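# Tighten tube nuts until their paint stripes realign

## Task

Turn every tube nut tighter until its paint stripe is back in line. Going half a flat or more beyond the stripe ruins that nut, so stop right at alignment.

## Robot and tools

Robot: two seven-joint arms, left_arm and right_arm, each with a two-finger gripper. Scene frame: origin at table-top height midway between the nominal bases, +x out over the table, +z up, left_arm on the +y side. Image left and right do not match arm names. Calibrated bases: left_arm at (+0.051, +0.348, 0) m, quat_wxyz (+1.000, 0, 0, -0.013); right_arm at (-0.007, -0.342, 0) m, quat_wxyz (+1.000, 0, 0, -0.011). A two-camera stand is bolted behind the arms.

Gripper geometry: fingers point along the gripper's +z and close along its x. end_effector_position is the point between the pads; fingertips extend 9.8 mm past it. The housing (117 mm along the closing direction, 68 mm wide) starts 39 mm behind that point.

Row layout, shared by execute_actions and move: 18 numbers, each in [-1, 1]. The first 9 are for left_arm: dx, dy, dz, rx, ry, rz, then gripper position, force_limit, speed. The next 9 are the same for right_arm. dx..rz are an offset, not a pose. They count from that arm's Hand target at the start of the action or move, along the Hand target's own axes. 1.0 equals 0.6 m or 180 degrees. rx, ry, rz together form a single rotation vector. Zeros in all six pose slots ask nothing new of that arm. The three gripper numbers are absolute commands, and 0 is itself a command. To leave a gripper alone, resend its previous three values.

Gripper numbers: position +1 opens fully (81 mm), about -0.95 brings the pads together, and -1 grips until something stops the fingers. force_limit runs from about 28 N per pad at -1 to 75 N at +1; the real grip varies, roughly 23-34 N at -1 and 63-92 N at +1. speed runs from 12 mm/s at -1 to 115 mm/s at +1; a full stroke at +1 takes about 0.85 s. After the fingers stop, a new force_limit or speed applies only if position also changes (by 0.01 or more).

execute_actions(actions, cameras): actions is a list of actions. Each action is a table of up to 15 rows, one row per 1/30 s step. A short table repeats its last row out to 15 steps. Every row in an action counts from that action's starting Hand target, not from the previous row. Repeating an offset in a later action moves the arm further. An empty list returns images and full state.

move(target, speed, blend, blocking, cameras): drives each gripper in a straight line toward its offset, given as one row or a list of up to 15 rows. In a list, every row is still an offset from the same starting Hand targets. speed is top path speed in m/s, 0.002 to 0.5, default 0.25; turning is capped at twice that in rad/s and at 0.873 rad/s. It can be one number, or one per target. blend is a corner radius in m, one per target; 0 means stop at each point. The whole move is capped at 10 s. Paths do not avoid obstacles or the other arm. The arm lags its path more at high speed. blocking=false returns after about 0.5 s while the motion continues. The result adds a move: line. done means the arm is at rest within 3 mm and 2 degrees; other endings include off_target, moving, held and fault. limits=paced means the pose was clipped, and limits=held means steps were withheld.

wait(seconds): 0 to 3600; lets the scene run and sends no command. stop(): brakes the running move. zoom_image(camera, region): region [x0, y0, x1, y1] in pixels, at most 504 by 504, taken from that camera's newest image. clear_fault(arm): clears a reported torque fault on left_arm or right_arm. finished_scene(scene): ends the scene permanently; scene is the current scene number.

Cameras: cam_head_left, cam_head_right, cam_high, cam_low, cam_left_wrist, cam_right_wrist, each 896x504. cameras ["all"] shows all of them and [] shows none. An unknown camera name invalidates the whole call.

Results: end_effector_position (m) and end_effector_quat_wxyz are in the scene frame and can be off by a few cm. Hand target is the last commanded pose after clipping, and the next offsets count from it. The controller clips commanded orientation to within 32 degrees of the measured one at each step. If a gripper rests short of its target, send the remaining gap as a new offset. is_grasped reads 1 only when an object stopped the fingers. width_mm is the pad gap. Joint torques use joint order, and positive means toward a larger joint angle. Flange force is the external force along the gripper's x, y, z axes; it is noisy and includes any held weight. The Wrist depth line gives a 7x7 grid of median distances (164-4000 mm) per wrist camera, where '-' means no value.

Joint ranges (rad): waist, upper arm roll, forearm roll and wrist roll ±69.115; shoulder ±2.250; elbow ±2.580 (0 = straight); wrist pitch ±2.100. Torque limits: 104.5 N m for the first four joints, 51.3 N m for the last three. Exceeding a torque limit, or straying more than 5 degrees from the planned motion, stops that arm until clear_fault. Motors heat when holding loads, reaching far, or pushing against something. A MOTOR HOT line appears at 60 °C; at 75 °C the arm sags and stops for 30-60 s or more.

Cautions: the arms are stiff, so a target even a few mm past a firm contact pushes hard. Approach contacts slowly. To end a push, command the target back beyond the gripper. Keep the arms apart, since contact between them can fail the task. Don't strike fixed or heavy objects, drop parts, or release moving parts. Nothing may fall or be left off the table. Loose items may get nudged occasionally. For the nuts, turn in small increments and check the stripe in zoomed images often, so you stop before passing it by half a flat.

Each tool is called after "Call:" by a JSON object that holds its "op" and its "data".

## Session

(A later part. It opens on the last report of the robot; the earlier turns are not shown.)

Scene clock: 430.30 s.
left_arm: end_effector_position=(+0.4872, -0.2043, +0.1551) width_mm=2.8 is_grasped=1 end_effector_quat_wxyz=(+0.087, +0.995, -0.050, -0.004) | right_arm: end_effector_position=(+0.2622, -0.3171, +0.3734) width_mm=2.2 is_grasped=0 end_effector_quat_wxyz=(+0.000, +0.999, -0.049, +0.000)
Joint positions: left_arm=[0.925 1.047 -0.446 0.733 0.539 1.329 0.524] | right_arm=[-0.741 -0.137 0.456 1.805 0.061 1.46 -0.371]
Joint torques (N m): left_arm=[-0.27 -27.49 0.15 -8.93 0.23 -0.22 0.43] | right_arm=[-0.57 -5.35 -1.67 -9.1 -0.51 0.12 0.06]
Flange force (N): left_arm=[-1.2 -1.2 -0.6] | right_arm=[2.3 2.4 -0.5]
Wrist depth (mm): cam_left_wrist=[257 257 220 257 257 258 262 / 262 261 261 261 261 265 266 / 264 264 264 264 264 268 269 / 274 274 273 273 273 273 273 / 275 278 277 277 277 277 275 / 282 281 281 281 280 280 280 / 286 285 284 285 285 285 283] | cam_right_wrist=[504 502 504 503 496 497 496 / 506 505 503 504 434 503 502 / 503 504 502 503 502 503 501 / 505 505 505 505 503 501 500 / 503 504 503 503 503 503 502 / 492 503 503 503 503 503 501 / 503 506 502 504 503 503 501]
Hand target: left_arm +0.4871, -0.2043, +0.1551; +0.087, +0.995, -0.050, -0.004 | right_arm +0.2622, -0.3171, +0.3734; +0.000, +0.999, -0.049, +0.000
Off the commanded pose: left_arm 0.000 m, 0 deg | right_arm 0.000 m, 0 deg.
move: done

Call:
{"op": "move", "data": {"target": [0,-0.0669,0.0872,0,0,0,-0.98,1,1,0,0,0,0,0,0,-0.9,0,0], "speed": 0.1, "cameras": ["cam_left_wrist"]}}

Call:
{"op": "zoom_image", "data": {"camera": "cam_left_wrist", "region": [375, 0, 505, 90]}}

Call:
{"op": "zoom_image", "data": {"camera": "cam_left_wrist", "region": [400, 160, 500, 220]}}

Scene clock: 434.73 s.
left_arm: end_effector_position=(+0.4902, -0.1740, +0.0965) width_mm=2.8 is_grasped=1 end_effector_quat_wxyz=(+0.087, +0.995, -0.050, -0.004) | right_arm: end_effector_position=(+0.2622, -0.3171, +0.3734) width_mm=2.2 is_grasped=0 end_effector_quat_wxyz=(+0.000, +0.999, -0.049, +0.000)
Joint positions: left_arm=[0.919 1.044 -0.433 0.945 0.566 1.148 0.41] | right_arm=[-0.741 -0.137 0.456 1.805 0.061 1.46 -0.371]
Joint torques (N m): left_arm=[-0.24 -26.74 -0.31 -8.45 0.22 -0.11 0.41] | right_arm=[-0.55 -5.36 -1.7 -9.15 -0.55 0.13 0.03]
Flange force (N): left_arm=[-0.9 -0.7 -0.9] | right_arm=[2.3 2.6 -0.3]
Wrist depth (mm): cam_left_wrist=[196 174 - 177 195 199 205 / 203 202 165 - 203 203 207 / 206 204 167 205 205 205 210 / 208 208 208 208 208 208 213 / 211 211 210 210 210 210 216 / 221 220 219 219 219 218 219 / 223 223 222 222 222 222 222] | cam_right_wrist=[504 503 504 503 496 497 353 / 503 504 503 502 434 503 501 / 505 503 504 504 502 501 502 / 504 503 504 503 503 504 502 / 504 503 505 504 504 504 502 / 494 505 503 505 503 503 503 / 501 506 503 504 503 502 503]
Hand target: left_arm +0.4902, -0.1740, +0.0965; +0.087, +0.995, -0.050, -0.004 | right_arm +0.2622, -0.3171, +0.3734; +0.000, +0.999, -0.049, +0.000
Off the commanded pose: left_arm 0.000 m, 0 deg | right_arm 0.000 m, 0 deg.
move: done

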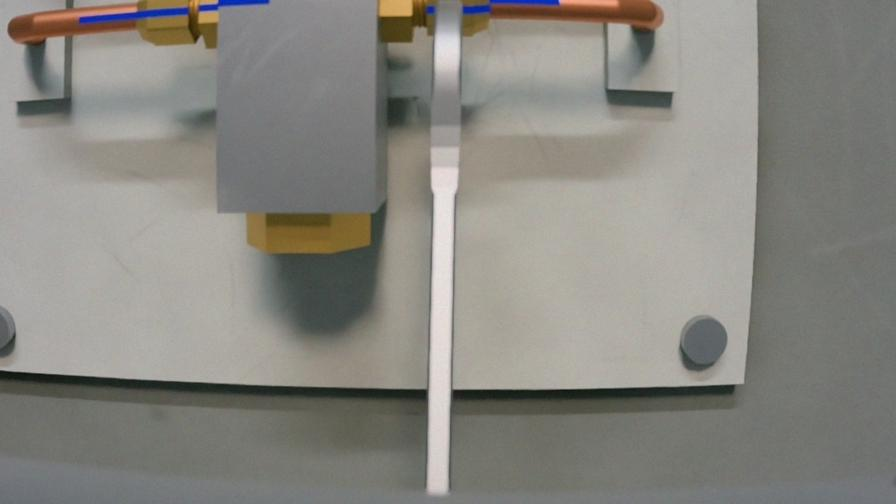

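Scaled by 3.877 from the camera's image (finer frame: 1280x720).

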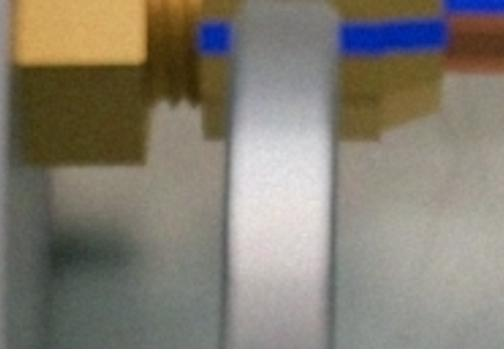

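Scaled by 5.040 from the camera's image (finer frame: 1280x720).

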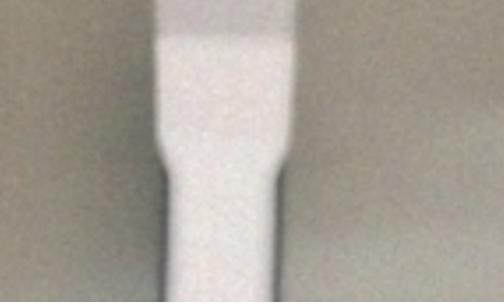

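Call:
{"op": "move", "data": {"target": [0,-0.0084,0.0055,0,0,0,-0.98,1,1,0,0,0,0,0,0,-0.9,0,0], "speed": 0.03, "cameras": []}}

Call:
{"op": "move", "data": {"target": [0,-0.0028,0.0018,0,0,0,-0.98,1,1,0,0,0,0,0,0,-0.9,0,0], "speed": 0.02, "cameras": []}}

Call:
{"op": "move", "data": {"target": [0,-0.0028,0.0018,0,0,0,-0.98,1,1,0,0,0,0,0,0,-0.9,0,0], "speed": 0.02, "cameras": ["cam_left_wrist"]}}

Scene clock: 436.57 s.
left_arm: end_effector_position=(+0.4906, -0.1697, +0.0924) width_mm=2.8 is_grasped=1 end_effector_quat_wxyz=(+0.087, +0.995, -0.050, -0.004) | right_arm: end_effector_position=(+0.2622, -0.3171, +0.3734) width_mm=2.2 is_grasped=0 end_effector_quat_wxyz=(+0.000, +0.999, -0.049, +0.000)
Joint positions: left_arm=[0.916 1.041 -0.432 0.965 0.569 1.132 0.397] | right_arm=[-0.741 -0.137 0.456 1.805 0.061 1.46 -0.371]
Joint torques (N m): left_arm=[-0.19 -26.69 -0.37 -8.36 0.22 -0.14 0.41] | right_arm=[-0.62 -5.39 -1.66 -9.1 -0.56 0.13 0.08]
Flange force (N): left_arm=[-0.4 -0.4 -0.9] | right_arm=[2.3 2.4 -0.5]
Wrist depth (mm): cam_left_wrist=[190 169 - 169 171 195 201 / 198 198 - - 198 198 204 / 202 202 - 201 201 201 206 / 205 204 170 204 203 203 209 / 206 207 206 206 206 206 212 / 216 209 209 209 208 215 215 / 219 219 218 218 218 218 218] | cam_right_wrist=[505 503 503 503 496 496 353 / 504 505 504 503 435 500 500 / 505 503 505 503 503 502 502 / 504 504 502 502 504 503 502 / 502 503 504 503 502 502 503 / 492 505 505 503 502 503 502 / 503 504 503 503 502 503 502]
Hand target: left_arm +0.4906, -0.1697, +0.0924; +0.087, +0.995, -0.050, -0.004 | right_arm +0.2622, -0.3171, +0.3734; +0.000, +0.999, -0.049, +0.000
Off the commanded pose: left_arm 0.000 m, 0 deg | right_arm 0.000 m, 0 deg.
move: done

Scene clock: 437.07 s.
left_arm: end_effector_position=(+0.4907, -0.1683, +0.0911) width_mm=2.8 is_grasped=1 end_effector_quat_wxyz=(+0.087, +0.995, -0.050, -0.004) | right_arm: end_effector_position=(+0.2622, -0.3171, +0.3734) width_mm=2.2 is_grasped=0 end_effector_quat_wxyz=(+0.000, +0.999, -0.049, +0.000)
Joint positions: left_arm=[0.915 1.04 -0.431 0.972 0.57 1.127 0.393] | right_arm=[-0.741 -0.137 0.456 1.805 0.061 1.46 -0.371]
Joint torques (N m): left_arm=[-1.62 -25.39 -1.39 -6.99 -0.66 0.31 0.41] | right_arm=[-0.57 -5.39 -1.68 -9.1 -0.55 0.13 0.07]
Flange force (N): left_arm=[-0.3 2.7 -1.4] | right_arm=[2.3 2.4 -0.5]
Wrist depth (mm): cam_left_wrist=[189 169 - 167 171 194 200 / 197 198 - - 196 196 202 / 200 200 - 200 200 199 205 / 203 203 168 202 202 202 208 / 205 205 205 205 205 205 211 / 215 208 207 207 207 208 214 / 218 218 216 216 216 216 217] | cam_right_wrist=[504 505 504 503 497 496 355 / 505 504 503 503 433 501 502 / 505 503 504 503 504 502 503 / 504 504 505 505 503 502 501 / 505 504 503 502 503 503 502 / 493 505 504 503 504 503 503 / 503 505 503 503 504 503 502]
Hand target: left_arm +0.4908, -0.1682, +0.0911; +0.087, +0.995, -0.050, -0.004 | right_arm +0.2622, -0.3171, +0.3734; +0.000, +0.999, -0.049, +0.000
Off the commanded pose: left_arm 0.000 m, 0 deg | right_arm 0.000 m, 0 deg.
move: done

Scene clock: 437.57 s.
left_arm: end_effector_position=(+0.4910, -0.1666, +0.0897) width_mm=2.8 is_grasped=1 end_effector_quat_wxyz=(+0.087, +0.995, -0.050, -0.004) | right_arm: end_effector_position=(+0.2622, -0.3171, +0.3734) width_mm=2.2 is_grasped=0 end_effector_quat_wxyz=(+0.000, +0.999, -0.049, +0.000)
Joint positions: left_arm=[0.914 1.039 -0.43 0.979 0.571 1.122 0.388] | right_arm=[-0.741 -0.137 0.456 1.805 0.061 1.46 -0.371]
Joint torques (N m): left_arm=[-2.69 -28.96 -2.82 -8.18 -1.39 0.39 0.39] | right_arm=[-0.59 -5.39 -1.63 -9.11 -0.54 0.11 0.06]
Flange force (N): left_arm=[-1.0 3.2 4.9] | right_arm=[2.2 2.4 -0.5]
Wrist depth (mm): cam_left_wrist=[192 167 - 167 187 192 198 / 195 196 - - 195 195 201 / 199 198 - 198 198 198 203 / 201 201 - 201 201 200 206 / 204 204 203 203 202 203 209 / 207 206 205 206 205 206 212 / 216 215 215 215 215 214 214] | cam_right_wrist=[505 504 502 504 496 497 360 / 506 505 503 502 434 501 502 / 505 504 504 504 502 502 502 / 504 503 503 504 503 501 502 / 503 504 503 502 503 503 504 / 492 506 504 503 504 503 502 / 505 504 504 502 503 502 503]
Hand target: left_arm +0.4909, -0.1668, +0.0897; +0.087, +0.995, -0.050, -0.004 | right_arm +0.2622, -0.3171, +0.3734; +0.000, +0.999, -0.049, +0.000
Off the commanded pose: left_arm 0.000 m, 0 deg | right_arm 0.000 m, 0 deg.
move: done

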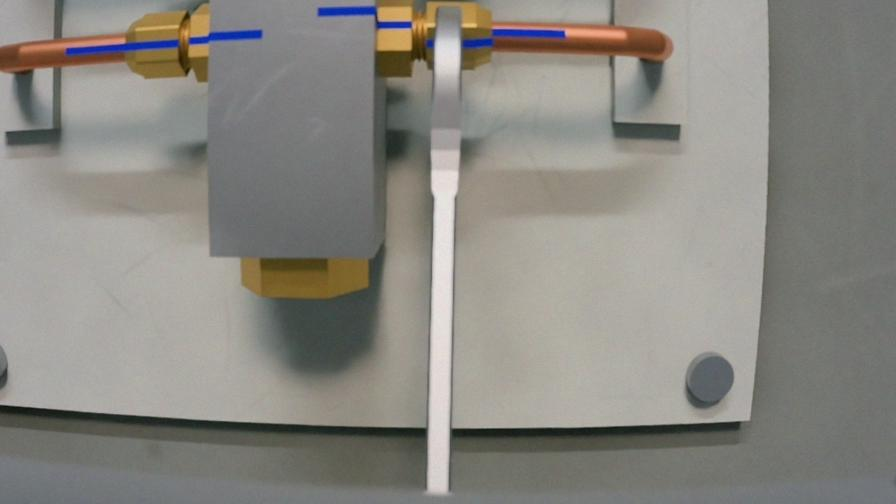

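Call:
{"op": "move", "data": {"target": [[0,0.0006,0.0010,0,0,0,-0.98,1,1,0,0,0,0,0,0,-0.9,0,0],[0,-0.0022,0.0028,0,0,0,-0.98,1,1,0,0,0,0,0,0,-0.9,0,0]], "speed": 0.02, "cameras": []}}

Scene clock: 438.53 s.
left_arm: end_effector_position=(+0.4910, -0.1657, +0.0877) width_mm=2.8 is_grasped=1 end_effector_quat_wxyz=(+0.087, +0.995, -0.050, -0.004) | right_arm: end_effector_position=(+0.2622, -0.3171, +0.3734) width_mm=2.2 is_grasped=0 end_effector_quat_wxyz=(+0.000, +0.999, -0.049, +0.000)
Joint positions: left_arm=[0.914 1.04 -0.43 0.984 0.572 1.117 0.385] | right_arm=[-0.741 -0.137 0.456 1.805 0.061 1.46 -0.371]
Joint torques (N m): left_arm=[-1.55 -27.99 -1.72 -8.25 -0.59 0.21 0.42] | right_arm=[-0.56 -5.36 -1.68 -9.11 -0.54 0.13 0.06]
Flange force (N): left_arm=[-0.8 1.4 2.5] | right_arm=[2.3 2.5 -0.5]
Wrist depth (mm): cam_left_wrist=[190 - - 190 185 190 196 / 193 194 - - 193 193 199 / 197 197 - 196 196 196 201 / 199 199 - 199 198 199 204 / 202 202 201 201 201 201 207 / 205 204 204 203 203 204 210 / 214 213 213 213 213 212 213] | cam_right_wrist=[505 504 503 504 496 496 362 / 505 505 504 503 434 502 503 / 504 504 505 503 504 502 502 / 504 502 505 503 501 503 503 / 504 505 503 503 503 503 502 / 491 502 505 504 504 502 501 / 504 505 503 502 503 505 502]
Hand target: left_arm +0.4910, -0.1657, +0.0878; +0.087, +0.995, -0.050, -0.004 | right_arm +0.2622, -0.3171, +0.3734; +0.000, +0.999, -0.049, +0.000
Off the commanded pose: left_arm 0.000 m, 0 deg | right_arm 0.000 m, 0 deg.
move: done

Call:
{"op": "move", "data": {"target": [0,-0.0056,0.0038,0,0,0,-0.98,1,1,0,0,0,0,0,0,-0.9,0,0], "speed": 0.02, "cameras": []}}

Call:
{"op": "move", "data": {"target": [0,-0.0028,0.0018,0,0,0,-0.98,1,1,0,0,0,0,0,0,-0.9,0,0], "speed": 0.02, "cameras": []}}

Scene clock: 439.47 s.
left_arm: end_effector_position=(+0.4913, -0.1629, +0.0850) width_mm=2.8 is_grasped=1 end_effector_quat_wxyz=(+0.087, +0.995, -0.050, -0.004) | right_arm: end_effector_position=(+0.2622, -0.3171, +0.3734) width_mm=2.2 is_grasped=0 end_effector_quat_wxyz=(+0.000, +0.999, -0.049, +0.000)
Joint positions: left_arm=[0.912 1.039 -0.428 0.997 0.574 1.107 0.376] | right_arm=[-0.741 -0.137 0.456 1.805 0.061 1.46 -0.371]
Joint torques (N m): left_arm=[-2.23 -26.43 -2.13 -7.25 -1 0.44 0.38] | right_arm=[-0.58 -5.37 -1.67 -9.12 -0.55 0.14 0.08]
Flange force (N): left_arm=[-1.0 3.1 0.9] | right_arm=[2.2 2.4 -0.4]
Wrist depth (mm): cam_left_wrist=[188 - - 188 187 187 193 / 191 - - - 191 189 196 / 194 194 - 193 193 193 199 / 197 197 - 196 196 196 202 / 199 199 199 198 198 198 205 / 202 201 201 201 201 200 207 / 211 211 210 210 210 210 210] | cam_right_wrist=[504 503 503 503 498 497 370 / 504 505 505 502 434 502 502 / 505 504 503 503 505 502 500 / 505 504 503 502 504 502 502 / 504 504 504 503 503 504 502 / 494 505 503 504 503 503 502 / 503 507 503 503 503 502 502]
Hand target: left_arm +0.4913, -0.1629, +0.0850; +0.087, +0.995, -0.050, -0.004 | right_arm +0.2622, -0.3171, +0.3734; +0.000, +0.999, -0.049, +0.000
Off the commanded pose: left_arm 0.000 m, 0 deg | right_arm 0.000 m, 0 deg.
move: done

Scene clock: 439.97 s.
left_arm: end_effector_position=(+0.4914, -0.1615, +0.0838) width_mm=2.8 is_grasped=1 end_effector_quat_wxyz=(+0.087, +0.995, -0.050, -0.004) | right_arm: end_effector_position=(+0.2622, -0.3171, +0.3734) width_mm=2.2 is_grasped=0 end_effector_quat_wxyz=(+0.000, +0.999, -0.049, +0.000)
Joint positions: left_arm=[0.91 1.038 -0.428 1.004 0.575 1.102 0.372] | right_arm=[-0.741 -0.137 0.456 1.805 0.061 1.46 -0.371]
Joint torques (N m): left_arm=[-4.54 -22.91 -3.62 -4.37 -2.35 1.09 0.36] | right_arm=[-0.57 -5.39 -1.7 -9.12 -0.55 0.14 0.06]
Flange force (N): left_arm=[-0.5 8.9 -2.2] | right_arm=[2.4 2.5 -0.4]
Wrist depth (mm): cam_left_wrist=[187 - - 187 186 187 192 / 191 - - - 190 189 195 / 193 193 - 193 193 192 199 / 196 195 - 195 195 195 201 / 199 198 198 197 197 197 204 / 200 201 200 199 200 199 207 / 210 210 209 209 209 209 209] | cam_right_wrist=[503 503 503 502 498 497 373 / 505 503 503 504 434 503 503 / 503 502 504 502 502 501 501 / 504 503 503 504 503 501 502 / 503 502 503 504 503 502 502 / 493 503 503 504 503 502 503 / 503 505 504 504 504 503 504]
Hand target: left_arm +0.4914, -0.1614, +0.0837; +0.087, +0.995, -0.050, -0.004 | right_arm +0.2622, -0.3171, +0.3734; +0.000, +0.999, -0.049, +0.000
Off the commanded pose: left_arm 0.000 m, 0 deg | right_arm 0.000 m, 0 deg.
move: done

Call:
{"op": "move", "data": {"target": [0,-0.0014,0.0009,0,0,0,-0.98,1,1,0,0,0,0,0,0,-0.9,0,0], "speed": 0.02, "cameras": []}}

Scene clock: 440.73 s.
left_arm: end_effector_position=(+0.4915, -0.1607, +0.0830) width_mm=2.8 is_grasped=1 end_effector_quat_wxyz=(+0.087, +0.995, -0.050, -0.004) | right_arm: end_effector_position=(+0.2622, -0.3171, +0.3734) width_mm=2.2 is_grasped=0 end_effector_quat_wxyz=(+0.000, +0.999, -0.049, +0.000)
Joint positions: left_arm=[0.91 1.038 -0.428 1.007 0.575 1.1 0.37] | right_arm=[-0.741 -0.137 0.456 1.805 0.061 1.46 -0.371]
Joint torques (N m): left_arm=[-8.14 -17.3 -5.99 0.13 -4.34 2.06 0.36] | right_arm=[-0.59 -5.4 -1.65 -9.13 -0.53 0.12 0.04]
Flange force (N): left_arm=[0.3 18.0 -7.5] | right_arm=[2.3 2.5 -0.4]
Wrist depth (mm): cam_left_wrist=[186 - - 186 186 187 192 / 190 - - - 190 188 195 / 193 193 - 192 192 192 198 / 195 195 - 195 195 195 201 / 198 198 198 197 197 197 203 / 200 201 200 199 200 199 206 / 210 210 209 209 209 210 209] | cam_right_wrist=[503 503 504 503 496 497 374 / 503 503 502 503 434 502 501 / 505 503 504 502 502 503 501 / 505 505 502 503 502 501 501 / 503 503 505 503 502 502 503 / 493 504 504 503 503 502 501 / 504 504 504 503 503 503 502]
Hand target: left_arm +0.4915, -0.1607, +0.0830; +0.087, +0.995, -0.050, -0.004 | right_arm +0.2622, -0.3171, +0.3734; +0.000, +0.999, -0.049, +0.000
Off the commanded pose: left_arm 0.000 m, 0 deg | right_arm 0.000 m, 0 deg.
move: done

Call:
{"op": "move", "data": {"target": [[0,0.0014,-0.0009,0,0,0,-0.98,1,1,0,0,0,0,0,0,-0.9,0,0],[0,-0.0147,-0.0312,-0.0667,0,0,-0.98,1,1,0,0,0,0,0,0,-0.9,0,0],[0,-0.0367,-0.0574,-0.1333,0,0,-0.98,1,1,0,0,0,0,0,0,-0.9,0,0]], "speed": 0.06, "blend": [0,0.003,0], "cameras": ["cam_left_wrist"]}}

Call:
{"op": "zoom_image", "data": {"camera": "cam_left_wrist", "region": [360, 0, 520, 120]}}

Scene clock: 445.07 s.
left_arm: end_effector_position=(+0.4943, -0.1331, +0.1130) width_mm=2.8 is_grasped=1 end_effector_quat_wxyz=(+0.292, +0.955, -0.048, -0.015) | right_arm: end_effector_position=(+0.2622, -0.3171, +0.3734) width_mm=2.2 is_grasped=0 end_effector_quat_wxyz=(+0.000, +0.999, -0.049, +0.000)
Joint positions: left_arm=[0.613 0.863 -0.139 1.413 0.936 0.819 -0.185] | right_arm=[-0.741 -0.137 0.456 1.805 0.061 1.46 -0.371]
Joint torques (N m): left_arm=[-22.17 -38.62 -14.11 -4.76 -3.31 1.02 0.94] | right_arm=[-0.58 -5.35 -1.68 -9.16 -0.54 0.14 0.06]
Flange force (N): left_arm=[5.6 23.7 52.2] | right_arm=[2.2 2.5 -0.3]
Wrist depth (mm): cam_left_wrist=[183 - - 181 183 181 188 / 196 - - - 195 194 198 / 205 207 - 206 205 204 211 / 219 215 170 214 214 216 223 / 229 228 227 226 226 226 233 / 251 250 250 249 248 247 247 / 273 268 266 266 261 264 264] | cam_right_wrist=[503 503 503 503 497 496 495 / 504 504 503 502 434 503 501 / 504 505 503 503 503 503 503 / 506 503 504 503 504 502 500 / 503 502 503 505 503 501 502 / 493 504 506 502 503 503 503 / 503 504 503 503 501 502 502]
Hand target: left_arm +0.4943, -0.1331, +0.1131; +0.292, +0.955, -0.048, -0.015 | right_arm +0.2622, -0.3171, +0.3734; +0.000, +0.999, -0.049, +0.000
Off the commanded pose: left_arm 0.000 m, 0 deg | right_arm 0.000 m, 0 deg.
move: done

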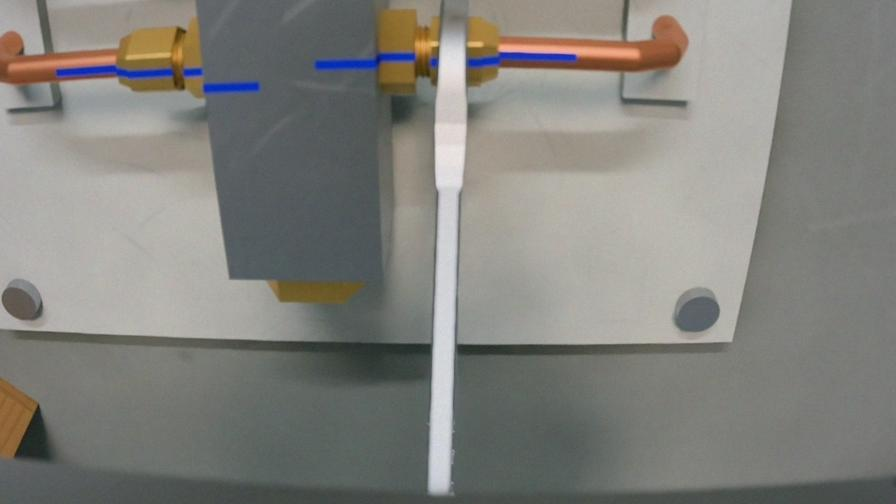

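Scaled by 3.150 from the camera's image (finer frame: 1280x720).

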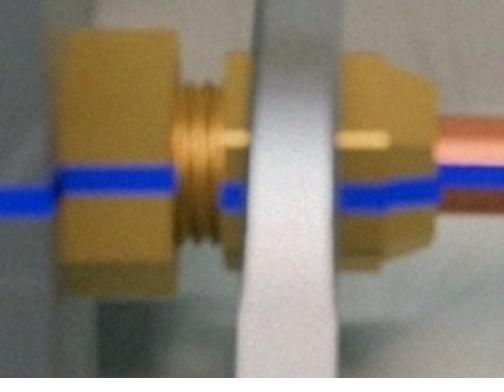

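Call:
{"op": "move", "data": {"target": [0,-0.0100,-0.0206,-0.0444,0,0,-0.98,1,1,0,0,0,0,0,0,-0.9,0,0], "speed": 0.05, "cameras": ["cam_left_wrist"]}}

Call:
{"op": "zoom_image", "data": {"camera": "cam_left_wrist", "region": [370, 0, 510, 100]}}

Call:
{"op": "zoom_image", "data": {"camera": "cam_left_wrist", "region": [400, 160, 500, 220]}}

Scene clock: 447.30 s.
left_arm: end_effector_position=(+0.4955, -0.1213, +0.1201) width_mm=2.8 is_grasped=1 end_effector_quat_wxyz=(+0.358, +0.932, -0.047, -0.018) | right_arm: end_effector_position=(+0.2622, -0.3171, +0.3734) width_mm=2.2 is_grasped=0 end_effector_quat_wxyz=(+0.000, +0.999, -0.049, +0.000)
Joint positions: left_arm=[0.478 0.854 -0.026 1.508 1.086 0.799 -0.415] | right_arm=[-0.741 -0.137 0.456 1.805 0.061 1.46 -0.371]
Joint torques (N m): left_arm=[-25.58 -40.93 -14.03 -6.75 -1.81 0.5 0.86] | right_arm=[-0.58 -5.37 -1.65 -9.13 -0.55 0.13 0.08]
Flange force (N): left_arm=[4.3 17.0 62.9] | right_arm=[2.1 2.4 -0.4]
Wrist depth (mm): cam_left_wrist=[183 - - - 183 183 189 / 201 - - - 199 198 201 / 215 211 - 213 212 212 219 / 228 227 174 225 225 224 231 / 255 255 254 253 252 250 250 / 273 277 276 275 274 272 272 / 306 303 303 301 293 299 299] | cam_right_wrist=[503 503 505 502 497 496 496 / 504 505 503 504 434 502 502 / 505 505 502 502 503 501 502 / 504 504 504 501 505 502 503 / 503 505 504 503 502 503 502 / 491 503 504 503 504 505 501 / 504 504 504 503 504 503 501]
Hand target: left_arm +0.4955, -0.1213, +0.1199; +0.358, +0.932, -0.047, -0.018 | right_arm +0.2622, -0.3171, +0.3734; +0.000, +0.999, -0.049, +0.000
Off the commanded pose: left_arm 0.000 m, 0 deg | right_arm 0.000 m, 0 deg.
move: done

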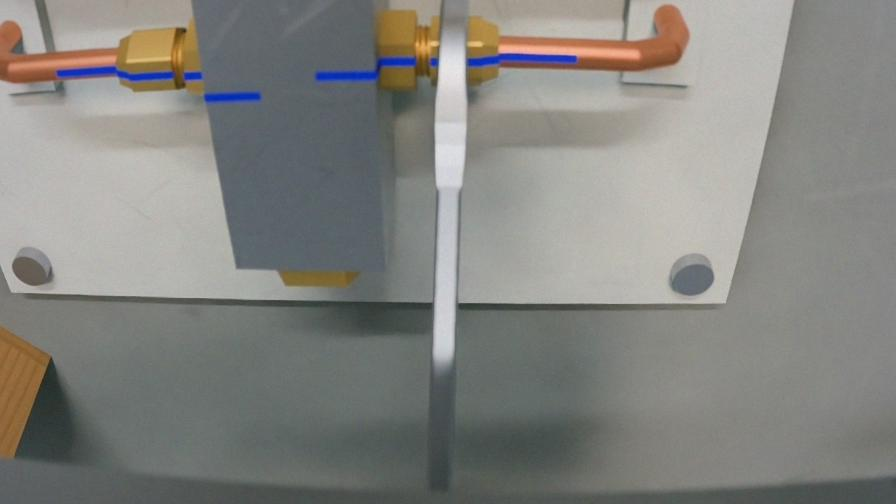

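Scaled by 3.600 from the camera's image (finer frame: 1280x720).

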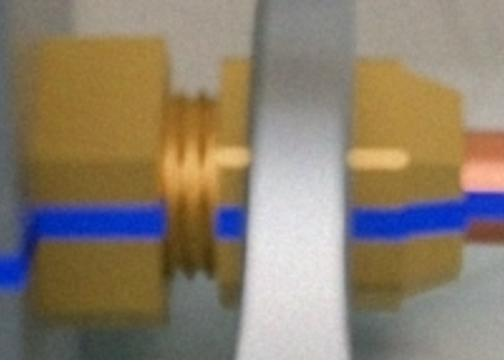

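Scaled by 5.040 from the camera's image (finer frame: 1280x720).

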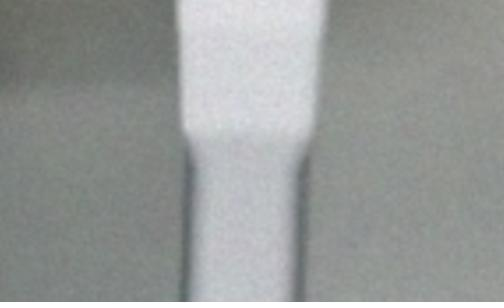

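Call:
{"op": "move", "data": {"target": [0,0.0043,0.0119,0.0245,0,0,-0.98,1,1,0,0,0,0,0,0,-0.9,0,0], "speed": 0.04, "cameras": ["cam_left_wrist"]}}

Call:
{"op": "zoom_image", "data": {"camera": "cam_left_wrist", "region": [370, 0, 510, 100]}}

Scene clock: 449.23 s.
left_arm: end_effector_position=(+0.4948, -0.1280, +0.1164) width_mm=2.8 is_grasped=1 end_effector_quat_wxyz=(+0.322, +0.946, -0.047, -0.016) | right_arm: end_effector_position=(+0.2622, -0.3171, +0.3734) width_mm=2.2 is_grasped=0 end_effector_quat_wxyz=(+0.000, +0.999, -0.049, +0.000)
Joint positions: left_arm=[0.553 0.856 -0.086 1.459 1.002 0.804 -0.287] | right_arm=[-0.741 -0.137 0.456 1.805 0.061 1.46 -0.371]
Joint torques (N m): left_arm=[-2.5 -20.56 -0.04 -5.99 -0.42 -0.29 0.2] | right_arm=[-0.57 -5.41 -1.65 -9.12 -0.54 0.16 0.07]
Flange force (N): left_arm=[-1.0 6.2 -2.0] | right_arm=[2.3 2.4 -0.3]
Wrist depth (mm): cam_left_wrist=[186 - - 183 184 184 190 / 200 - - - 198 197 201 / 212 209 - 210 210 209 216 / 226 218 174 220 220 221 227 / 246 245 244 244 234 235 242 / 264 263 262 261 260 260 259 / 286 284 278 282 281 280 281] | cam_right_wrist=[504 505 502 502 495 496 496 / 505 504 502 503 433 501 502 / 503 505 503 502 503 503 502 / 503 503 503 504 503 502 502 / 504 505 504 503 503 502 503 / 493 505 503 503 503 504 503 / 502 503 503 505 503 503 502]
Hand target: left_arm +0.4948, -0.1280, +0.1164; +0.322, +0.946, -0.047, -0.016 | right_arm +0.2622, -0.3171, +0.3734; +0.000, +0.999, -0.049, +0.000
Off the commanded pose: left_arm 0.000 m, 0 deg | right_arm 0.000 m, 0 deg.
move: done

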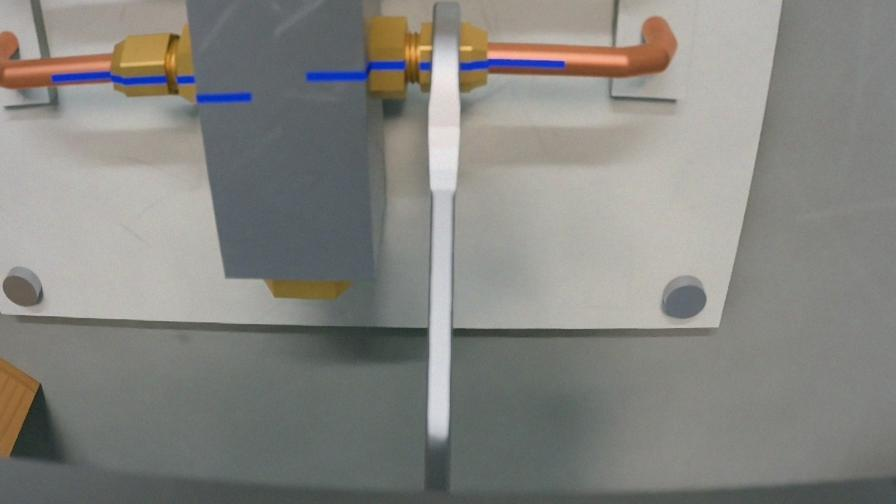

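Scaled by 3.600 from the camera's image (finer frame: 1280x720).

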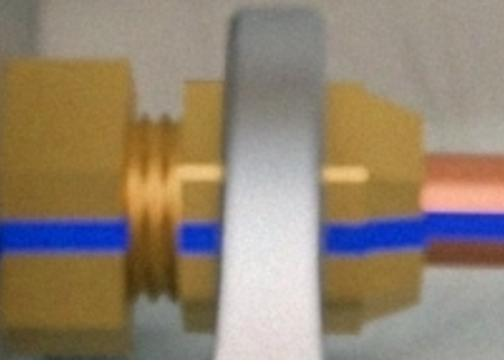

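Call:
{"op": "move", "data": {"target": [0,0.0056,-0.0036,0,0,0,-0.98,1,1,0,0,0,0,0,0,-0.9,0,0], "speed": 0.03, "cameras": []}}

Call:
{"op": "move", "data": {"target": [0,0.0698,-0.0455,0,0,0,-0.98,1,1,0,0,0,0,0,0,-0.9,0,0], "speed": 0.1, "cameras": []}}

Scene clock: 450.43 s.
left_arm: end_effector_position=(+0.4946, -0.1293, +0.1201) width_mm=2.8 is_grasped=1 end_effector_quat_wxyz=(+0.322, +0.946, -0.047, -0.016) | right_arm: end_effector_position=(+0.2622, -0.3171, +0.3734) width_mm=2.2 is_grasped=0 end_effector_quat_wxyz=(+0.000, +0.999, -0.049, +0.000)
Joint positions: left_arm=[0.557 0.851 -0.089 1.454 0.997 0.81 -0.276] | right_arm=[-0.741 -0.137 0.456 1.805 0.061 1.46 -0.371]
Joint torques (N m): left_arm=[-2.41 -24.3 0.76 -7.34 0.32 0.33 0.38] | right_arm=[-0.59 -5.4 -1.69 -9.07 -0.56 0.13 0.06]
Flange force (N): left_arm=[0.2 2.7 3.5] | right_arm=[2.4 2.5 -0.6]
Wrist depth (mm): cam_left_wrist=[185 - - 186 184 187 194 / 203 203 - - 202 200 205 / 213 212 168 215 213 213 220 / 227 226 176 225 224 223 231 / 250 249 249 249 247 246 246 / 268 267 267 266 265 264 264 / 290 289 283 288 287 285 285] | cam_right_wrist=[505 503 504 505 497 497 497 / 504 505 503 503 434 502 501 / 504 505 504 504 502 502 501 / 504 504 502 504 502 502 502 / 503 504 504 502 501 503 502 / 493 503 505 502 505 501 502 / 503 507 506 504 503 503 504]
Hand target: left_arm +0.4946, -0.1293, +0.1201; +0.322, +0.946, -0.047, -0.016 | right_arm +0.2622, -0.3171, +0.3734; +0.000, +0.999, -0.049, +0.000
Off the commanded pose: left_arm 0.000 m, 0 deg | right_arm 0.000 m, 0 deg.
move: done

Scene clock: 451.27 s.
left_arm: end_effector_position=(+0.4930, -0.1458, +0.1673) width_mm=2.8 is_grasped=1 end_effector_quat_wxyz=(+0.322, +0.946, -0.047, -0.016) | right_arm: end_effector_position=(+0.2622, -0.3171, +0.3734) width_mm=2.2 is_grasped=0 end_effector_quat_wxyz=(+0.000, +0.999, -0.049, +0.000)
Joint positions: left_arm=[0.603 0.796 -0.126 1.387 0.935 0.882 -0.14] | right_arm=[-0.741 -0.137 0.456 1.805 0.061 1.46 -0.371]
Joint torques (N m): left_arm=[-0.28 -23.67 2.52 -8.6 1.35 0.37 0.39] | right_arm=[-0.59 -5.38 -1.68 -9.13 -0.54 0.12 0.05]
Flange force (N): left_arm=[-0.2 0.3 -0.8] | right_arm=[2.3 2.5 -0.4]
Wrist depth (mm): cam_left_wrist=[241 240 199 240 242 241 244 / 254 254 257 257 256 255 258 / 277 276 277 276 275 273 273 / 286 294 289 293 292 291 290 / 311 314 315 313 312 311 310 / 338 338 330 330 329 334 333 / 366 364 357 354 356 360 358] | cam_right_wrist=[504 504 503 503 497 496 495 / 505 503 503 503 435 502 503 / 505 503 503 503 502 503 501 / 505 504 503 503 503 501 502 / 503 503 503 503 503 502 503 / 493 503 503 505 504 503 503 / 503 504 504 503 503 502 503]
Hand target: left_arm +0.4930, -0.1458, +0.1673; +0.322, +0.946, -0.047, -0.016 | right_arm +0.2622, -0.3171, +0.3734; +0.000, +0.999, -0.049, +0.000
Off the commanded pose: left_arm 0.000 m, 0 deg | right_arm 0.000 m, 0 deg.
move: done

Call:
{"op": "move", "data": {"target": [-0.0597,-0.1323,-0.2327,-0.0733,0,0,-0.98,1,1,0,0,0,0,0,0,-0.9,0,0], "speed": 0.2, "cameras": ["cam_left_wrist"]}}

Call:
{"op": "zoom_image", "data": {"camera": "cam_left_wrist", "region": [510, 30, 590, 90]}}

Call:
{"op": "zoom_image", "data": {"camera": "cam_left_wrist", "region": [510, 100, 590, 160]}}

Call:
{"op": "zoom_image", "data": {"camera": "cam_left_wrist", "region": [350, 20, 430, 80]}}

Call:
{"op": "zoom_image", "data": {"camera": "cam_left_wrist", "region": [350, 95, 430, 155]}}

Scene clock: 453.37 s.
left_arm: end_effector_position=(+0.4721, +0.0051, +0.2295) width_mm=2.8 is_grasped=1 end_effector_quat_wxyz=(+0.428, +0.902, -0.045, -0.021) | right_arm: end_effector_position=(+0.2622, -0.3171, +0.3734) width_mm=2.2 is_grasped=0 end_effector_quat_wxyz=(+0.000, +0.999, -0.049, +0.000)
Joint positions: left_arm=[0.23 0.59 -0.075 1.757 1.127 1.081 -0.627] | right_arm=[-0.741 -0.137 0.456 1.805 0.061 1.46 -0.371]
Joint torques (N m): left_arm=[-0.1 -18.72 3.09 -7.01 1.65 1.68 0.46] | right_arm=[-0.57 -5.38 -1.74 -9.13 -0.55 0.11 0.04]
Flange force (N): left_arm=[-0.8 -1.0 -0.6] | right_arm=[2.4 2.6 -0.5]
Wrist depth (mm): cam_left_wrist=[320 317 304 274 303 308 314 / 346 346 330 291 328 334 340 / 380 378 374 319 366 374 371 / 421 406 416 413 412 411 417 / 466 386 460 446 457 455 456 / 527 385 519 514 514 512 512 / 628 599 576 591 589 587 602] | cam_right_wrist=[504 503 504 504 497 496 496 / 503 504 503 503 433 503 501 / 504 504 503 503 504 501 502 / 505 505 505 503 502 504 503 / 503 505 503 504 504 502 502 / 492 504 503 503 503 504 504 / 504 505 503 504 504 505 503]
Hand target: left_arm +0.4721, +0.0051, +0.2295; +0.428, +0.902, -0.045, -0.021 | right_arm +0.2622, -0.3171, +0.3734; +0.000, +0.999, -0.049, +0.000
Off the commanded pose: left_arm 0.000 m, 0 deg | right_arm 0.000 m, 0 deg.
move: done

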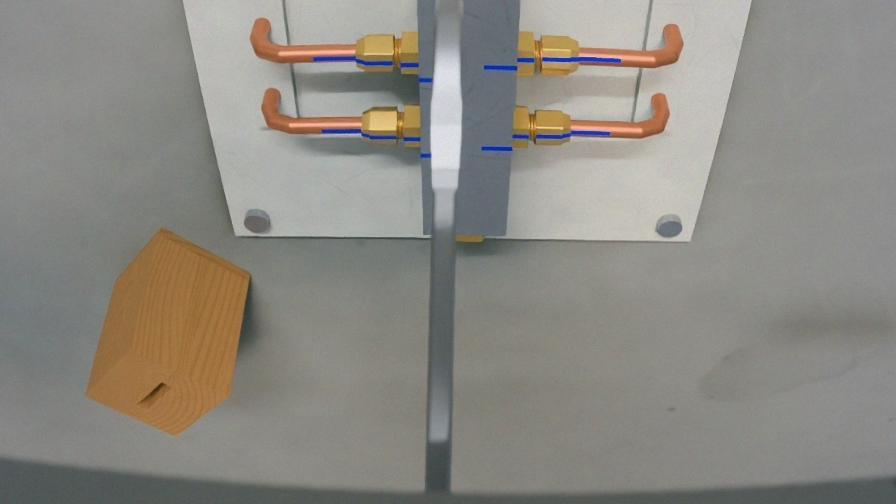

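Scaled by 6.300 from the camera's image (finer frame: 1280x720).

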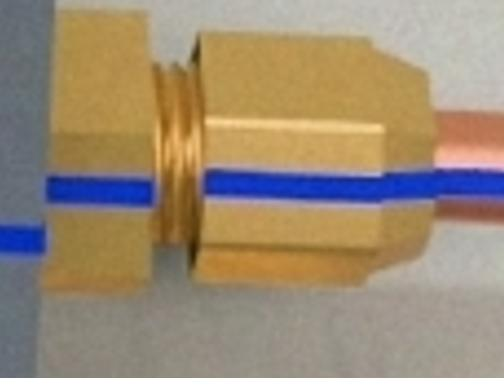

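Scaled by 6.300 from the camera's image (finer frame: 1280x720).

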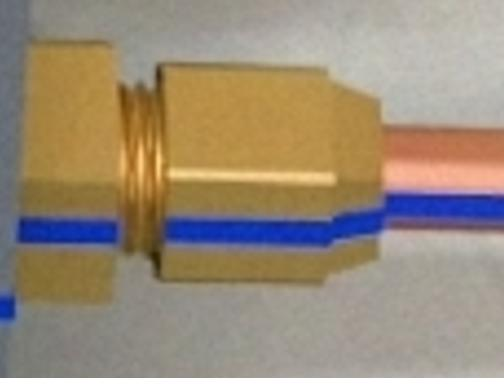

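Scaled by 6.300 from the camera's image (finer frame: 1280x720).

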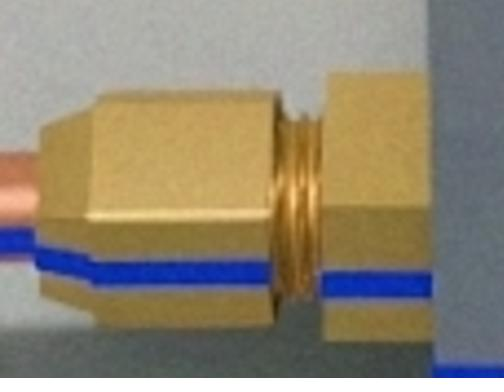

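Scaled by 6.300 from the camera's image (finer frame: 1280x720).

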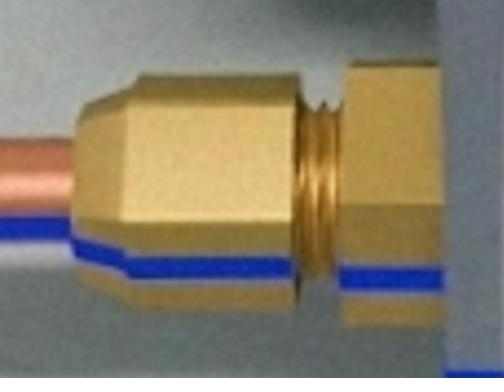

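Call:
{"op": "move", "data": {"target": [0.0597,0.0757,0.2568,0.0733,0,0,-0.98,1,1,0,0,0,0,0,0,-0.9,0,0], "speed": 0.2, "cameras": []}}

Scene clock: 456.33 s.
left_arm: end_effector_position=(+0.4930, -0.1458, +0.1673) width_mm=2.8 is_grasped=1 end_effector_quat_wxyz=(+0.322, +0.946, -0.047, -0.016) | right_arm: end_effector_position=(+0.2622, -0.3171, +0.3734) width_mm=2.2 is_grasped=0 end_effector_quat_wxyz=(+0.000, +0.999, -0.049, +0.000)
Joint positions: left_arm=[0.599 0.796 -0.12 1.387 0.93 0.879 -0.138] | right_arm=[-0.741 -0.137 0.456 1.805 0.061 1.46 -0.371]
Joint torques (N m): left_arm=[-0.25 -23.68 2.58 -8.75 1.31 0.38 0.4] | right_arm=[-0.58 -5.37 -1.68 -9.12 -0.55 0.14 0.06]
Flange force (N): left_arm=[-0.7 -0.1 -0.8] | right_arm=[2.3 2.5 -0.4]
Wrist depth (mm): cam_left_wrist=[241 240 199 240 242 241 244 / 254 254 257 256 256 255 258 / 278 277 276 276 275 275 274 / 286 294 289 293 292 291 291 / 310 314 314 308 313 310 310 / 339 337 331 330 330 334 333 / 366 366 357 355 355 360 359] | cam_right_wrist=[503 503 503 504 496 496 494 / 503 505 503 504 434 501 502 / 503 505 504 503 503 503 503 / 504 502 505 503 503 503 502 / 503 505 503 503 504 503 503 / 492 505 505 503 502 502 501 / 504 505 505 505 504 503 502]
Hand target: left_arm +0.4930, -0.1458, +0.1673; +0.322, +0.946, -0.047, -0.016 | right_arm +0.2622, -0.3171, +0.3734; +0.000, +0.999, -0.049, +0.000
Off the commanded pose: left_arm 0.000 m, 0 deg | right_arm 0.000 m, 0 deg.
move: done

Call:
{"op": "move", "data": {"target": [[0,-0.0475,0.0315,0,0,0,-0.98,1,1,0,0,0,0,0,0,-0.9,0,0],[0,-0.0614,0.0406,0,0,0,-0.98,1,1,0,0,0,0,0,0,-0.9,0,0]], "speed": [0.1,0.03], "cameras": ["cam_left_wrist"]}}

Scene clock: 457.80 s.
left_arm: end_effector_position=(+0.4944, -0.1315, +0.1255) width_mm=2.8 is_grasped=1 end_effector_quat_wxyz=(+0.322, +0.946, -0.047, -0.016) | right_arm: end_effector_position=(+0.2622, -0.3171, +0.3734) width_mm=2.2 is_grasped=0 end_effector_quat_wxyz=(+0.000, +0.999, -0.049, +0.000)
Joint positions: left_arm=[0.559 0.844 -0.088 1.447 0.985 0.814 -0.257] | right_arm=[-0.741 -0.137 0.456 1.805 0.061 1.46 -0.371]
Joint torques (N m): left_arm=[-0.25 -23.58 2.77 -7.95 1.16 0.63 0.41] | right_arm=[-0.61 -5.38 -1.68 -9.1 -0.54 0.13 0.07]
Flange force (N): left_arm=[-0.2 0.2 -0.8] | right_arm=[2.3 2.5 -0.5]
Wrist depth (mm): cam_left_wrist=[188 166 - 167 168 194 200 / 207 207 167 - 208 207 211 / 219 219 175 221 217 220 223 / 232 233 189 232 232 231 237 / 258 257 256 256 255 253 254 / 277 276 276 274 274 272 272 / 299 298 296 295 290 295 294] | cam_right_wrist=[505 503 503 503 496 496 495 / 504 504 502 505 434 503 500 / 503 505 504 503 503 501 502 / 505 503 503 504 504 502 502 / 505 505 503 503 502 505 501 / 493 504 503 503 504 502 502 / 504 505 504 502 503 502 503]
Hand target: left_arm +0.4944, -0.1315, +0.1255; +0.322, +0.946, -0.047, -0.016 | right_arm +0.2622, -0.3171, +0.3734; +0.000, +0.999, -0.049, +0.000
Off the commanded pose: left_arm 0.000 m, 0 deg | right_arm 0.000 m, 0 deg.
move: done

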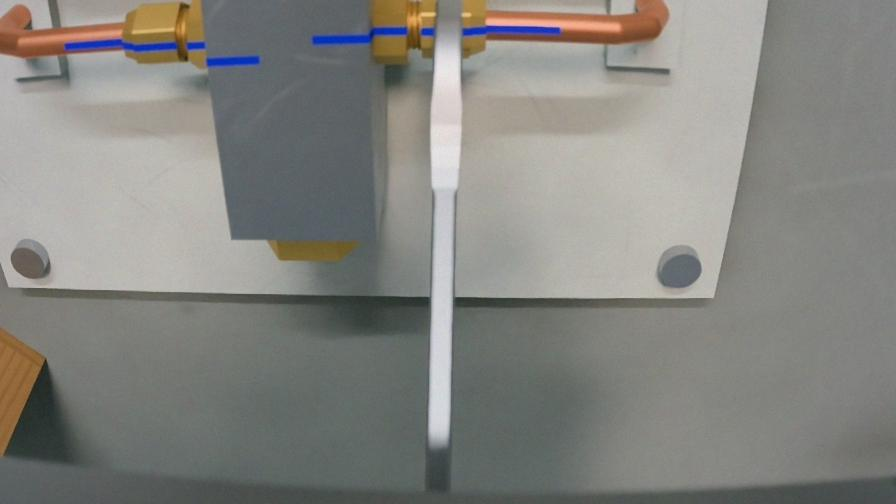

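Call:
{"op": "move", "data": {"target": [0,-0.0042,0.0034,0,0,0,-0.98,1,1,0,0,0,0,0,0,-0.9,0,0], "speed": 0.02, "cameras": []}}

Call:
{"op": "move", "data": {"target": [0,-0.0042,0.0027,0,0,0,-0.98,1,1,0,0,0,0,0,0,-0.9,0,0], "speed": 0.02, "cameras": []}}

Scene clock: 458.63 s.
left_arm: end_effector_position=(+0.4945, -0.1308, +0.1224) width_mm=2.8 is_grasped=1 end_effector_quat_wxyz=(+0.322, +0.946, -0.047, -0.016) | right_arm: end_effector_position=(+0.2622, -0.3171, +0.3734) width_mm=2.2 is_grasped=0 end_effector_quat_wxyz=(+0.000, +0.999, -0.049, +0.000)
Joint positions: left_arm=[0.557 0.848 -0.085 1.45 0.989 0.81 -0.265] | right_arm=[-0.741 -0.137 0.456 1.805 0.061 1.46 -0.371]
Joint torques (N m): left_arm=[-1.88 -23.86 1.22 -7.54 0.55 0.31 0.36] | right_arm=[-0.57 -5.41 -1.7 -9.11 -0.54 0.12 0.07]
Flange force (N): left_arm=[-0.2 2.3 1.8] | right_arm=[2.4 2.4 -0.5]
Wrist depth (mm): cam_left_wrist=[188 - - 166 183 190 196 / 204 203 - - 204 204 207 / 216 215 171 217 214 216 220 / 229 229 179 228 227 226 234 / 253 252 252 252 250 250 249 / 272 271 270 269 269 268 268 / 295 293 292 291 290 290 289] | cam_right_wrist=[505 503 502 503 496 497 495 / 505 504 502 502 434 503 503 / 505 503 502 502 502 503 500 / 504 505 505 502 502 501 502 / 503 505 505 503 504 503 502 / 494 505 503 503 503 503 501 / 504 504 504 503 505 503 502]
Hand target: left_arm +0.4945, -0.1308, +0.1224; +0.322, +0.946, -0.047, -0.016 | right_arm +0.2622, -0.3171, +0.3734; +0.000, +0.999, -0.049, +0.000
Off the commanded pose: left_arm 0.000 m, 0 deg | right_arm 0.000 m, 0 deg.
move: done

Scene clock: 459.13 s.
left_arm: end_effector_position=(+0.4946, -0.1298, +0.1196) width_mm=2.8 is_grasped=1 end_effector_quat_wxyz=(+0.322, +0.946, -0.047, -0.016) | right_arm: end_effector_position=(+0.2622, -0.3171, +0.3734) width_mm=2.2 is_grasped=0 end_effector_quat_wxyz=(+0.000, +0.999, -0.049, +0.000)
Joint positions: left_arm=[0.554 0.852 -0.083 1.454 0.993 0.806 -0.274] | right_arm=[-0.741 -0.137 0.456 1.805 0.061 1.46 -0.371]
Joint torques (N m): left_arm=[-2.31 -20.82 0.43 -5.76 -0.17 0.15 0.37] | right_arm=[-0.6 -5.35 -1.66 -9.12 -0.56 0.13 0.05]
Flange force (N): left_arm=[0.0 6.0 -1.2] | right_arm=[2.2 2.5 -0.5]
Wrist depth (mm): cam_left_wrist=[185 - - - 186 187 193 / 203 203 - - 201 200 204 / 213 212 168 214 214 213 220 / 226 225 176 224 224 224 231 / 250 249 249 248 247 246 246 / 268 268 267 266 264 265 264 / 291 289 283 287 286 286 285] | cam_right_wrist=[505 503 502 504 498 497 497 / 503 503 504 504 436 503 503 / 505 503 503 503 501 504 502 / 505 502 502 501 501 503 502 / 502 504 504 504 502 501 503 / 493 504 502 503 504 504 502 / 504 505 502 503 503 503 502]
Hand target: left_arm +0.4946, -0.1298, +0.1196; +0.322, +0.946, -0.047, -0.016 | right_arm +0.2622, -0.3171, +0.3734; +0.000, +0.999, -0.049, +0.000
Off the commanded pose: left_arm 0.000 m, 0 deg | right_arm 0.000 m, 0 deg.
move: done

Call:
{"op": "move", "data": {"target": [0,-0.0028,0.0018,0,0,0,-0.98,1,1,0,0,0,0,0,0,-0.9,0,0], "speed": 0.02, "cameras": []}}

Call:
{"op": "move", "data": {"target": [0,-0.0020,0.0013,0,0,0,-0.98,1,1,0,0,0,0,0,0,-0.9,0,0], "speed": 0.02, "cameras": []}}

Scene clock: 459.97 s.
left_arm: end_effector_position=(+0.4947, -0.1291, +0.1177) width_mm=2.8 is_grasped=1 end_effector_quat_wxyz=(+0.322, +0.946, -0.047, -0.016) | right_arm: end_effector_position=(+0.2622, -0.3171, +0.3734) width_mm=2.2 is_grasped=0 end_effector_quat_wxyz=(+0.000, +0.999, -0.049, +0.000)
Joint positions: left_arm=[0.552 0.854 -0.081 1.456 0.995 0.803 -0.279] | right_arm=[-0.741 -0.137 0.456 1.805 0.061 1.46 -0.371]
Joint torques (N m): left_arm=[-3.8 -13.72 -2.07 -2.16 -1.99 -0.78 0.26] | right_arm=[-0.59 -5.41 -1.71 -9.13 -0.56 0.13 0.07]
Flange force (N): left_arm=[-0.6 15.0 -8.5] | right_arm=[2.4 2.5 -0.4]
Wrist depth (mm): cam_left_wrist=[186 - - - 183 186 192 / 201 202 - - 200 199 204 / 212 211 169 213 212 212 218 / 225 221 175 223 223 222 229 / 249 248 247 247 246 245 245 / 267 265 265 264 263 263 263 / 288 287 282 286 285 283 284] | cam_right_wrist=[504 503 506 501 497 497 496 / 504 505 503 503 435 502 503 / 505 505 503 501 502 503 504 / 505 505 505 505 503 503 503 / 504 504 505 505 505 501 500 / 494 506 504 503 502 502 502 / 503 502 504 503 504 502 504]
Hand target: left_arm +0.4947, -0.1291, +0.1177; +0.322, +0.946, -0.047, -0.016 | right_arm +0.2622, -0.3171, +0.3734; +0.000, +0.999, -0.049, +0.000
Off the commanded pose: left_arm 0.000 m, 0 deg | right_arm 0.000 m, 0 deg.
move: done

Scene clock: 460.47 s.
left_arm: end_effector_position=(+0.4947, -0.1287, +0.1164) width_mm=2.8 is_grasped=1 end_effector_quat_wxyz=(+0.322, +0.946, -0.047, -0.016) | right_arm: end_effector_position=(+0.2622, -0.3171, +0.3734) width_mm=2.2 is_grasped=0 end_effector_quat_wxyz=(+0.000, +0.999, -0.049, +0.000)
Joint positions: left_arm=[0.55 0.856 -0.08 1.457 0.997 0.801 -0.283] | right_arm=[-0.741 -0.137 0.456 1.805 0.061 1.46 -0.371]
Joint torques (N m): left_arm=[-6.07 -3.57 -5.74 2.86 -4.35 -2.3 0.2] | right_arm=[-0.59 -5.38 -1.67 -9.08 -0.54 0.11 0.07]
Flange force (N): left_arm=[-1.5 27.8 -19.4] | right_arm=[2.3 2.4 -0.6]
Wrist depth (mm): cam_left_wrist=[185 - - - 184 186 193 / 201 - - - 200 199 203 / 214 210 169 212 212 212 219 / 225 220 174 223 222 222 229 / 248 248 247 247 246 245 245 / 267 265 265 265 264 263 264 / 288 288 282 286 285 283 284] | cam_right_wrist=[506 503 503 503 495 496 497 / 502 504 503 503 434 503 502 / 504 505 502 503 503 501 502 / 505 504 505 503 502 502 502 / 502 504 504 504 502 502 503 / 492 506 502 504 504 502 503 / 503 504 505 502 502 500 502]
Hand target: left_arm +0.4947, -0.1286, +0.1163; +0.322, +0.946, -0.047, -0.016 | right_arm +0.2622, -0.3171, +0.3734; +0.000, +0.999, -0.049, +0.000
Off the commanded pose: left_arm 0.000 m, 0 deg | right_arm 0.000 m, 0 deg.
move: done

Call:
{"op": "move", "data": {"target": [[0,0.0014,-0.0009,0,0,0,-0.98,1,1,0,0,0,0,0,0,-0.9,0,0],[0,-0.0098,-0.0241,-0.05,0,0,-0.98,1,1,0,0,0,0,0,0,-0.9,0,0]], "speed": 0.05, "cameras": ["cam_left_wrist"]}}

Call:
{"op": "zoom_image", "data": {"camera": "cam_left_wrist", "region": [370, 0, 510, 100]}}

Scene clock: 462.93 s.
left_arm: end_effector_position=(+0.4961, -0.1152, +0.1242) width_mm=2.8 is_grasped=1 end_effector_quat_wxyz=(+0.395, +0.917, -0.046, -0.020) | right_arm: end_effector_position=(+0.2622, -0.3171, +0.3734) width_mm=2.2 is_grasped=0 end_effector_quat_wxyz=(+0.000, +0.999, -0.049, +0.000)
Joint positions: left_arm=[0.4 0.861 0.039 1.552 1.164 0.804 -0.539] | right_arm=[-0.741 -0.137 0.456 1.805 0.061 1.46 -0.371]
Joint torques (N m): left_arm=[-23.07 -44.19 -8.83 -6.72 -0.36 3.67 1.06] | right_arm=[-0.61 -5.36 -1.67 -9.09 -0.55 0.12 0.06]
Flange force (N): left_arm=[10.5 6.0 69.9] | right_arm=[2.3 2.5 -0.5]
Wrist depth (mm): cam_left_wrist=[183 - - 181 184 183 190 / 204 - - - 202 201 204 / 217 217 170 219 215 217 221 / 236 236 178 234 233 233 240 / 264 263 262 266 265 264 263 / 300 298 290 295 293 286 291 / 337 326 324 322 329 327 326] | cam_right_wrist=[505 506 504 502 496 497 494 / 504 503 503 502 435 500 500 / 504 504 504 503 503 503 503 / 503 504 504 502 503 501 501 / 503 505 502 502 502 503 502 / 492 502 506 503 502 502 503 / 503 503 505 503 503 504 503]
Hand target: left_arm +0.4961, -0.1152, +0.1242; +0.395, +0.917, -0.046, -0.020 | right_arm +0.2622, -0.3171, +0.3734; +0.000, +0.999, -0.049, +0.000
Off the commanded pose: left_arm 0.000 m, 0 deg | right_arm 0.000 m, 0 deg.
move: done

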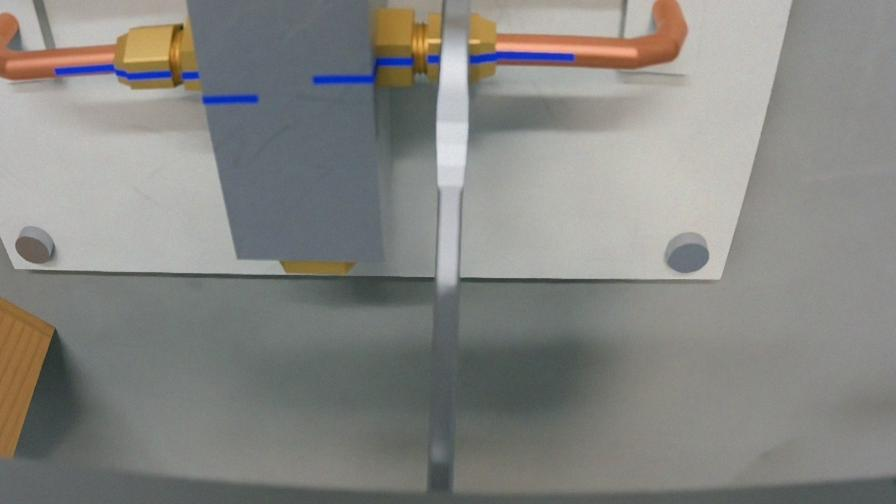

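Scaled by 3.600 from the camera's image (finer frame: 1280x720).

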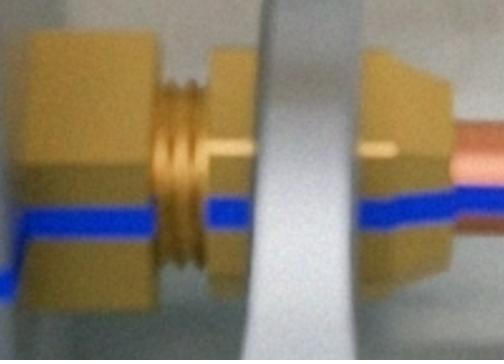

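Call:
{"op": "move", "data": {"target": [0,0.0043,0.0125,0.0255,0,0,-0.98,1,1,0,0,0,0,0,0,-0.9,0,0], "speed": 0.04, "cameras": []}}

Scene clock: 465.10 s.
left_arm: end_effector_position=(+0.4954, -0.1224, +0.1209) width_mm=2.8 is_grasped=1 end_effector_quat_wxyz=(+0.358, +0.932, -0.047, -0.018) | right_arm: end_effector_position=(+0.2622, -0.3171, +0.3734) width_mm=2.2 is_grasped=0 end_effector_quat_wxyz=(+0.000, +0.999, -0.049, +0.000)
Joint positions: left_arm=[0.476 0.853 -0.019 1.506 1.079 0.795 -0.408] | right_arm=[-0.741 -0.137 0.456 1.805 0.061 1.46 -0.371]
Joint torques (N m): left_arm=[-1.06 -22.5 2.32 -7.2 0.49 0.42 0.27] | right_arm=[-0.61 -5.38 -1.69 -9.13 -0.55 0.12 0.07]
Flange force (N): left_arm=[-0.9 1.8 -0.6] | right_arm=[2.3 2.5 -0.5]
Wrist depth (mm): cam_left_wrist=[187 - - 183 183 184 191 / 203 - - - 200 200 204 / 214 213 169 215 211 214 218 / 230 225 176 228 227 226 234 / 257 256 256 255 254 253 253 / 281 279 278 278 276 275 274 / 309 306 305 304 303 302 301] | cam_right_wrist=[503 503 502 503 496 496 495 / 503 504 503 503 434 500 501 / 504 505 502 503 503 503 503 / 504 504 505 503 503 503 501 / 503 503 505 503 502 502 501 / 493 505 504 503 503 503 503 / 505 503 503 505 503 503 503]
Hand target: left_arm +0.4954, -0.1224, +0.1209; +0.358, +0.932, -0.047, -0.018 | right_arm +0.2622, -0.3171, +0.3734; +0.000, +0.999, -0.049, +0.000
Off the commanded pose: left_arm 0.000 m, 0 deg | right_arm 0.000 m, 0 deg.
move: done

Call:
{"op": "move", "data": {"target": [[0,0.0056,-0.0036,0,0,0,-0.98,1,1,0,0,0,0,0,0,-0.9,0,0],[0,0.0629,-0.0408,0,0,0,-0.98,1,1,0,0,0,0,0,0,-0.9,0,0]], "speed": [0.03,0.1], "blend": 0.003, "cameras": []}}

Scene clock: 466.23 s.
left_arm: end_effector_position=(+0.4942, -0.1340, +0.1643) width_mm=2.8 is_grasped=1 end_effector_quat_wxyz=(+0.358, +0.932, -0.047, -0.018) | right_arm: end_effector_position=(+0.2622, -0.3171, +0.3734) width_mm=2.2 is_grasped=0 end_effector_quat_wxyz=(+0.000, +0.999, -0.049, +0.000)
Joint positions: left_arm=[0.514 0.793 -0.05 1.46 1.02 0.852 -0.283] | right_arm=[-0.741 -0.137 0.456 1.805 0.061 1.46 -0.371]
Joint torques (N m): left_arm=[-0.24 -23.16 3.27 -8.15 1.41 0.76 0.43] | right_arm=[-0.57 -5.4 -1.71 -9.11 -0.56 0.12 0.06]
Flange force (N): left_arm=[0.2 0.2 -0.6] | right_arm=[2.4 2.5 -0.5]
Wrist depth (mm): cam_left_wrist=[233 232 195 238 233 236 239 / 251 251 204 253 253 251 254 / 276 276 275 275 274 273 272 / 287 297 291 295 295 294 291 / 316 322 320 313 317 318 316 / 353 350 342 340 340 345 343 / 386 384 373 371 372 378 377] | cam_right_wrist=[503 504 505 502 497 496 496 / 507 503 502 503 434 502 502 / 504 504 503 503 503 503 501 / 505 503 503 502 503 502 502 / 503 504 503 502 503 503 502 / 493 506 503 503 503 503 500 / 504 504 504 503 502 503 502]
Hand target: left_arm +0.4942, -0.1340, +0.1644; +0.358, +0.932, -0.047, -0.018 | right_arm +0.2622, -0.3171, +0.3734; +0.000, +0.999, -0.049, +0.000
Off the commanded pose: left_arm 0.000 m, 0 deg | right_arm 0.000 m, 0 deg.
move: done; blend cut to 0.002 m at target 1


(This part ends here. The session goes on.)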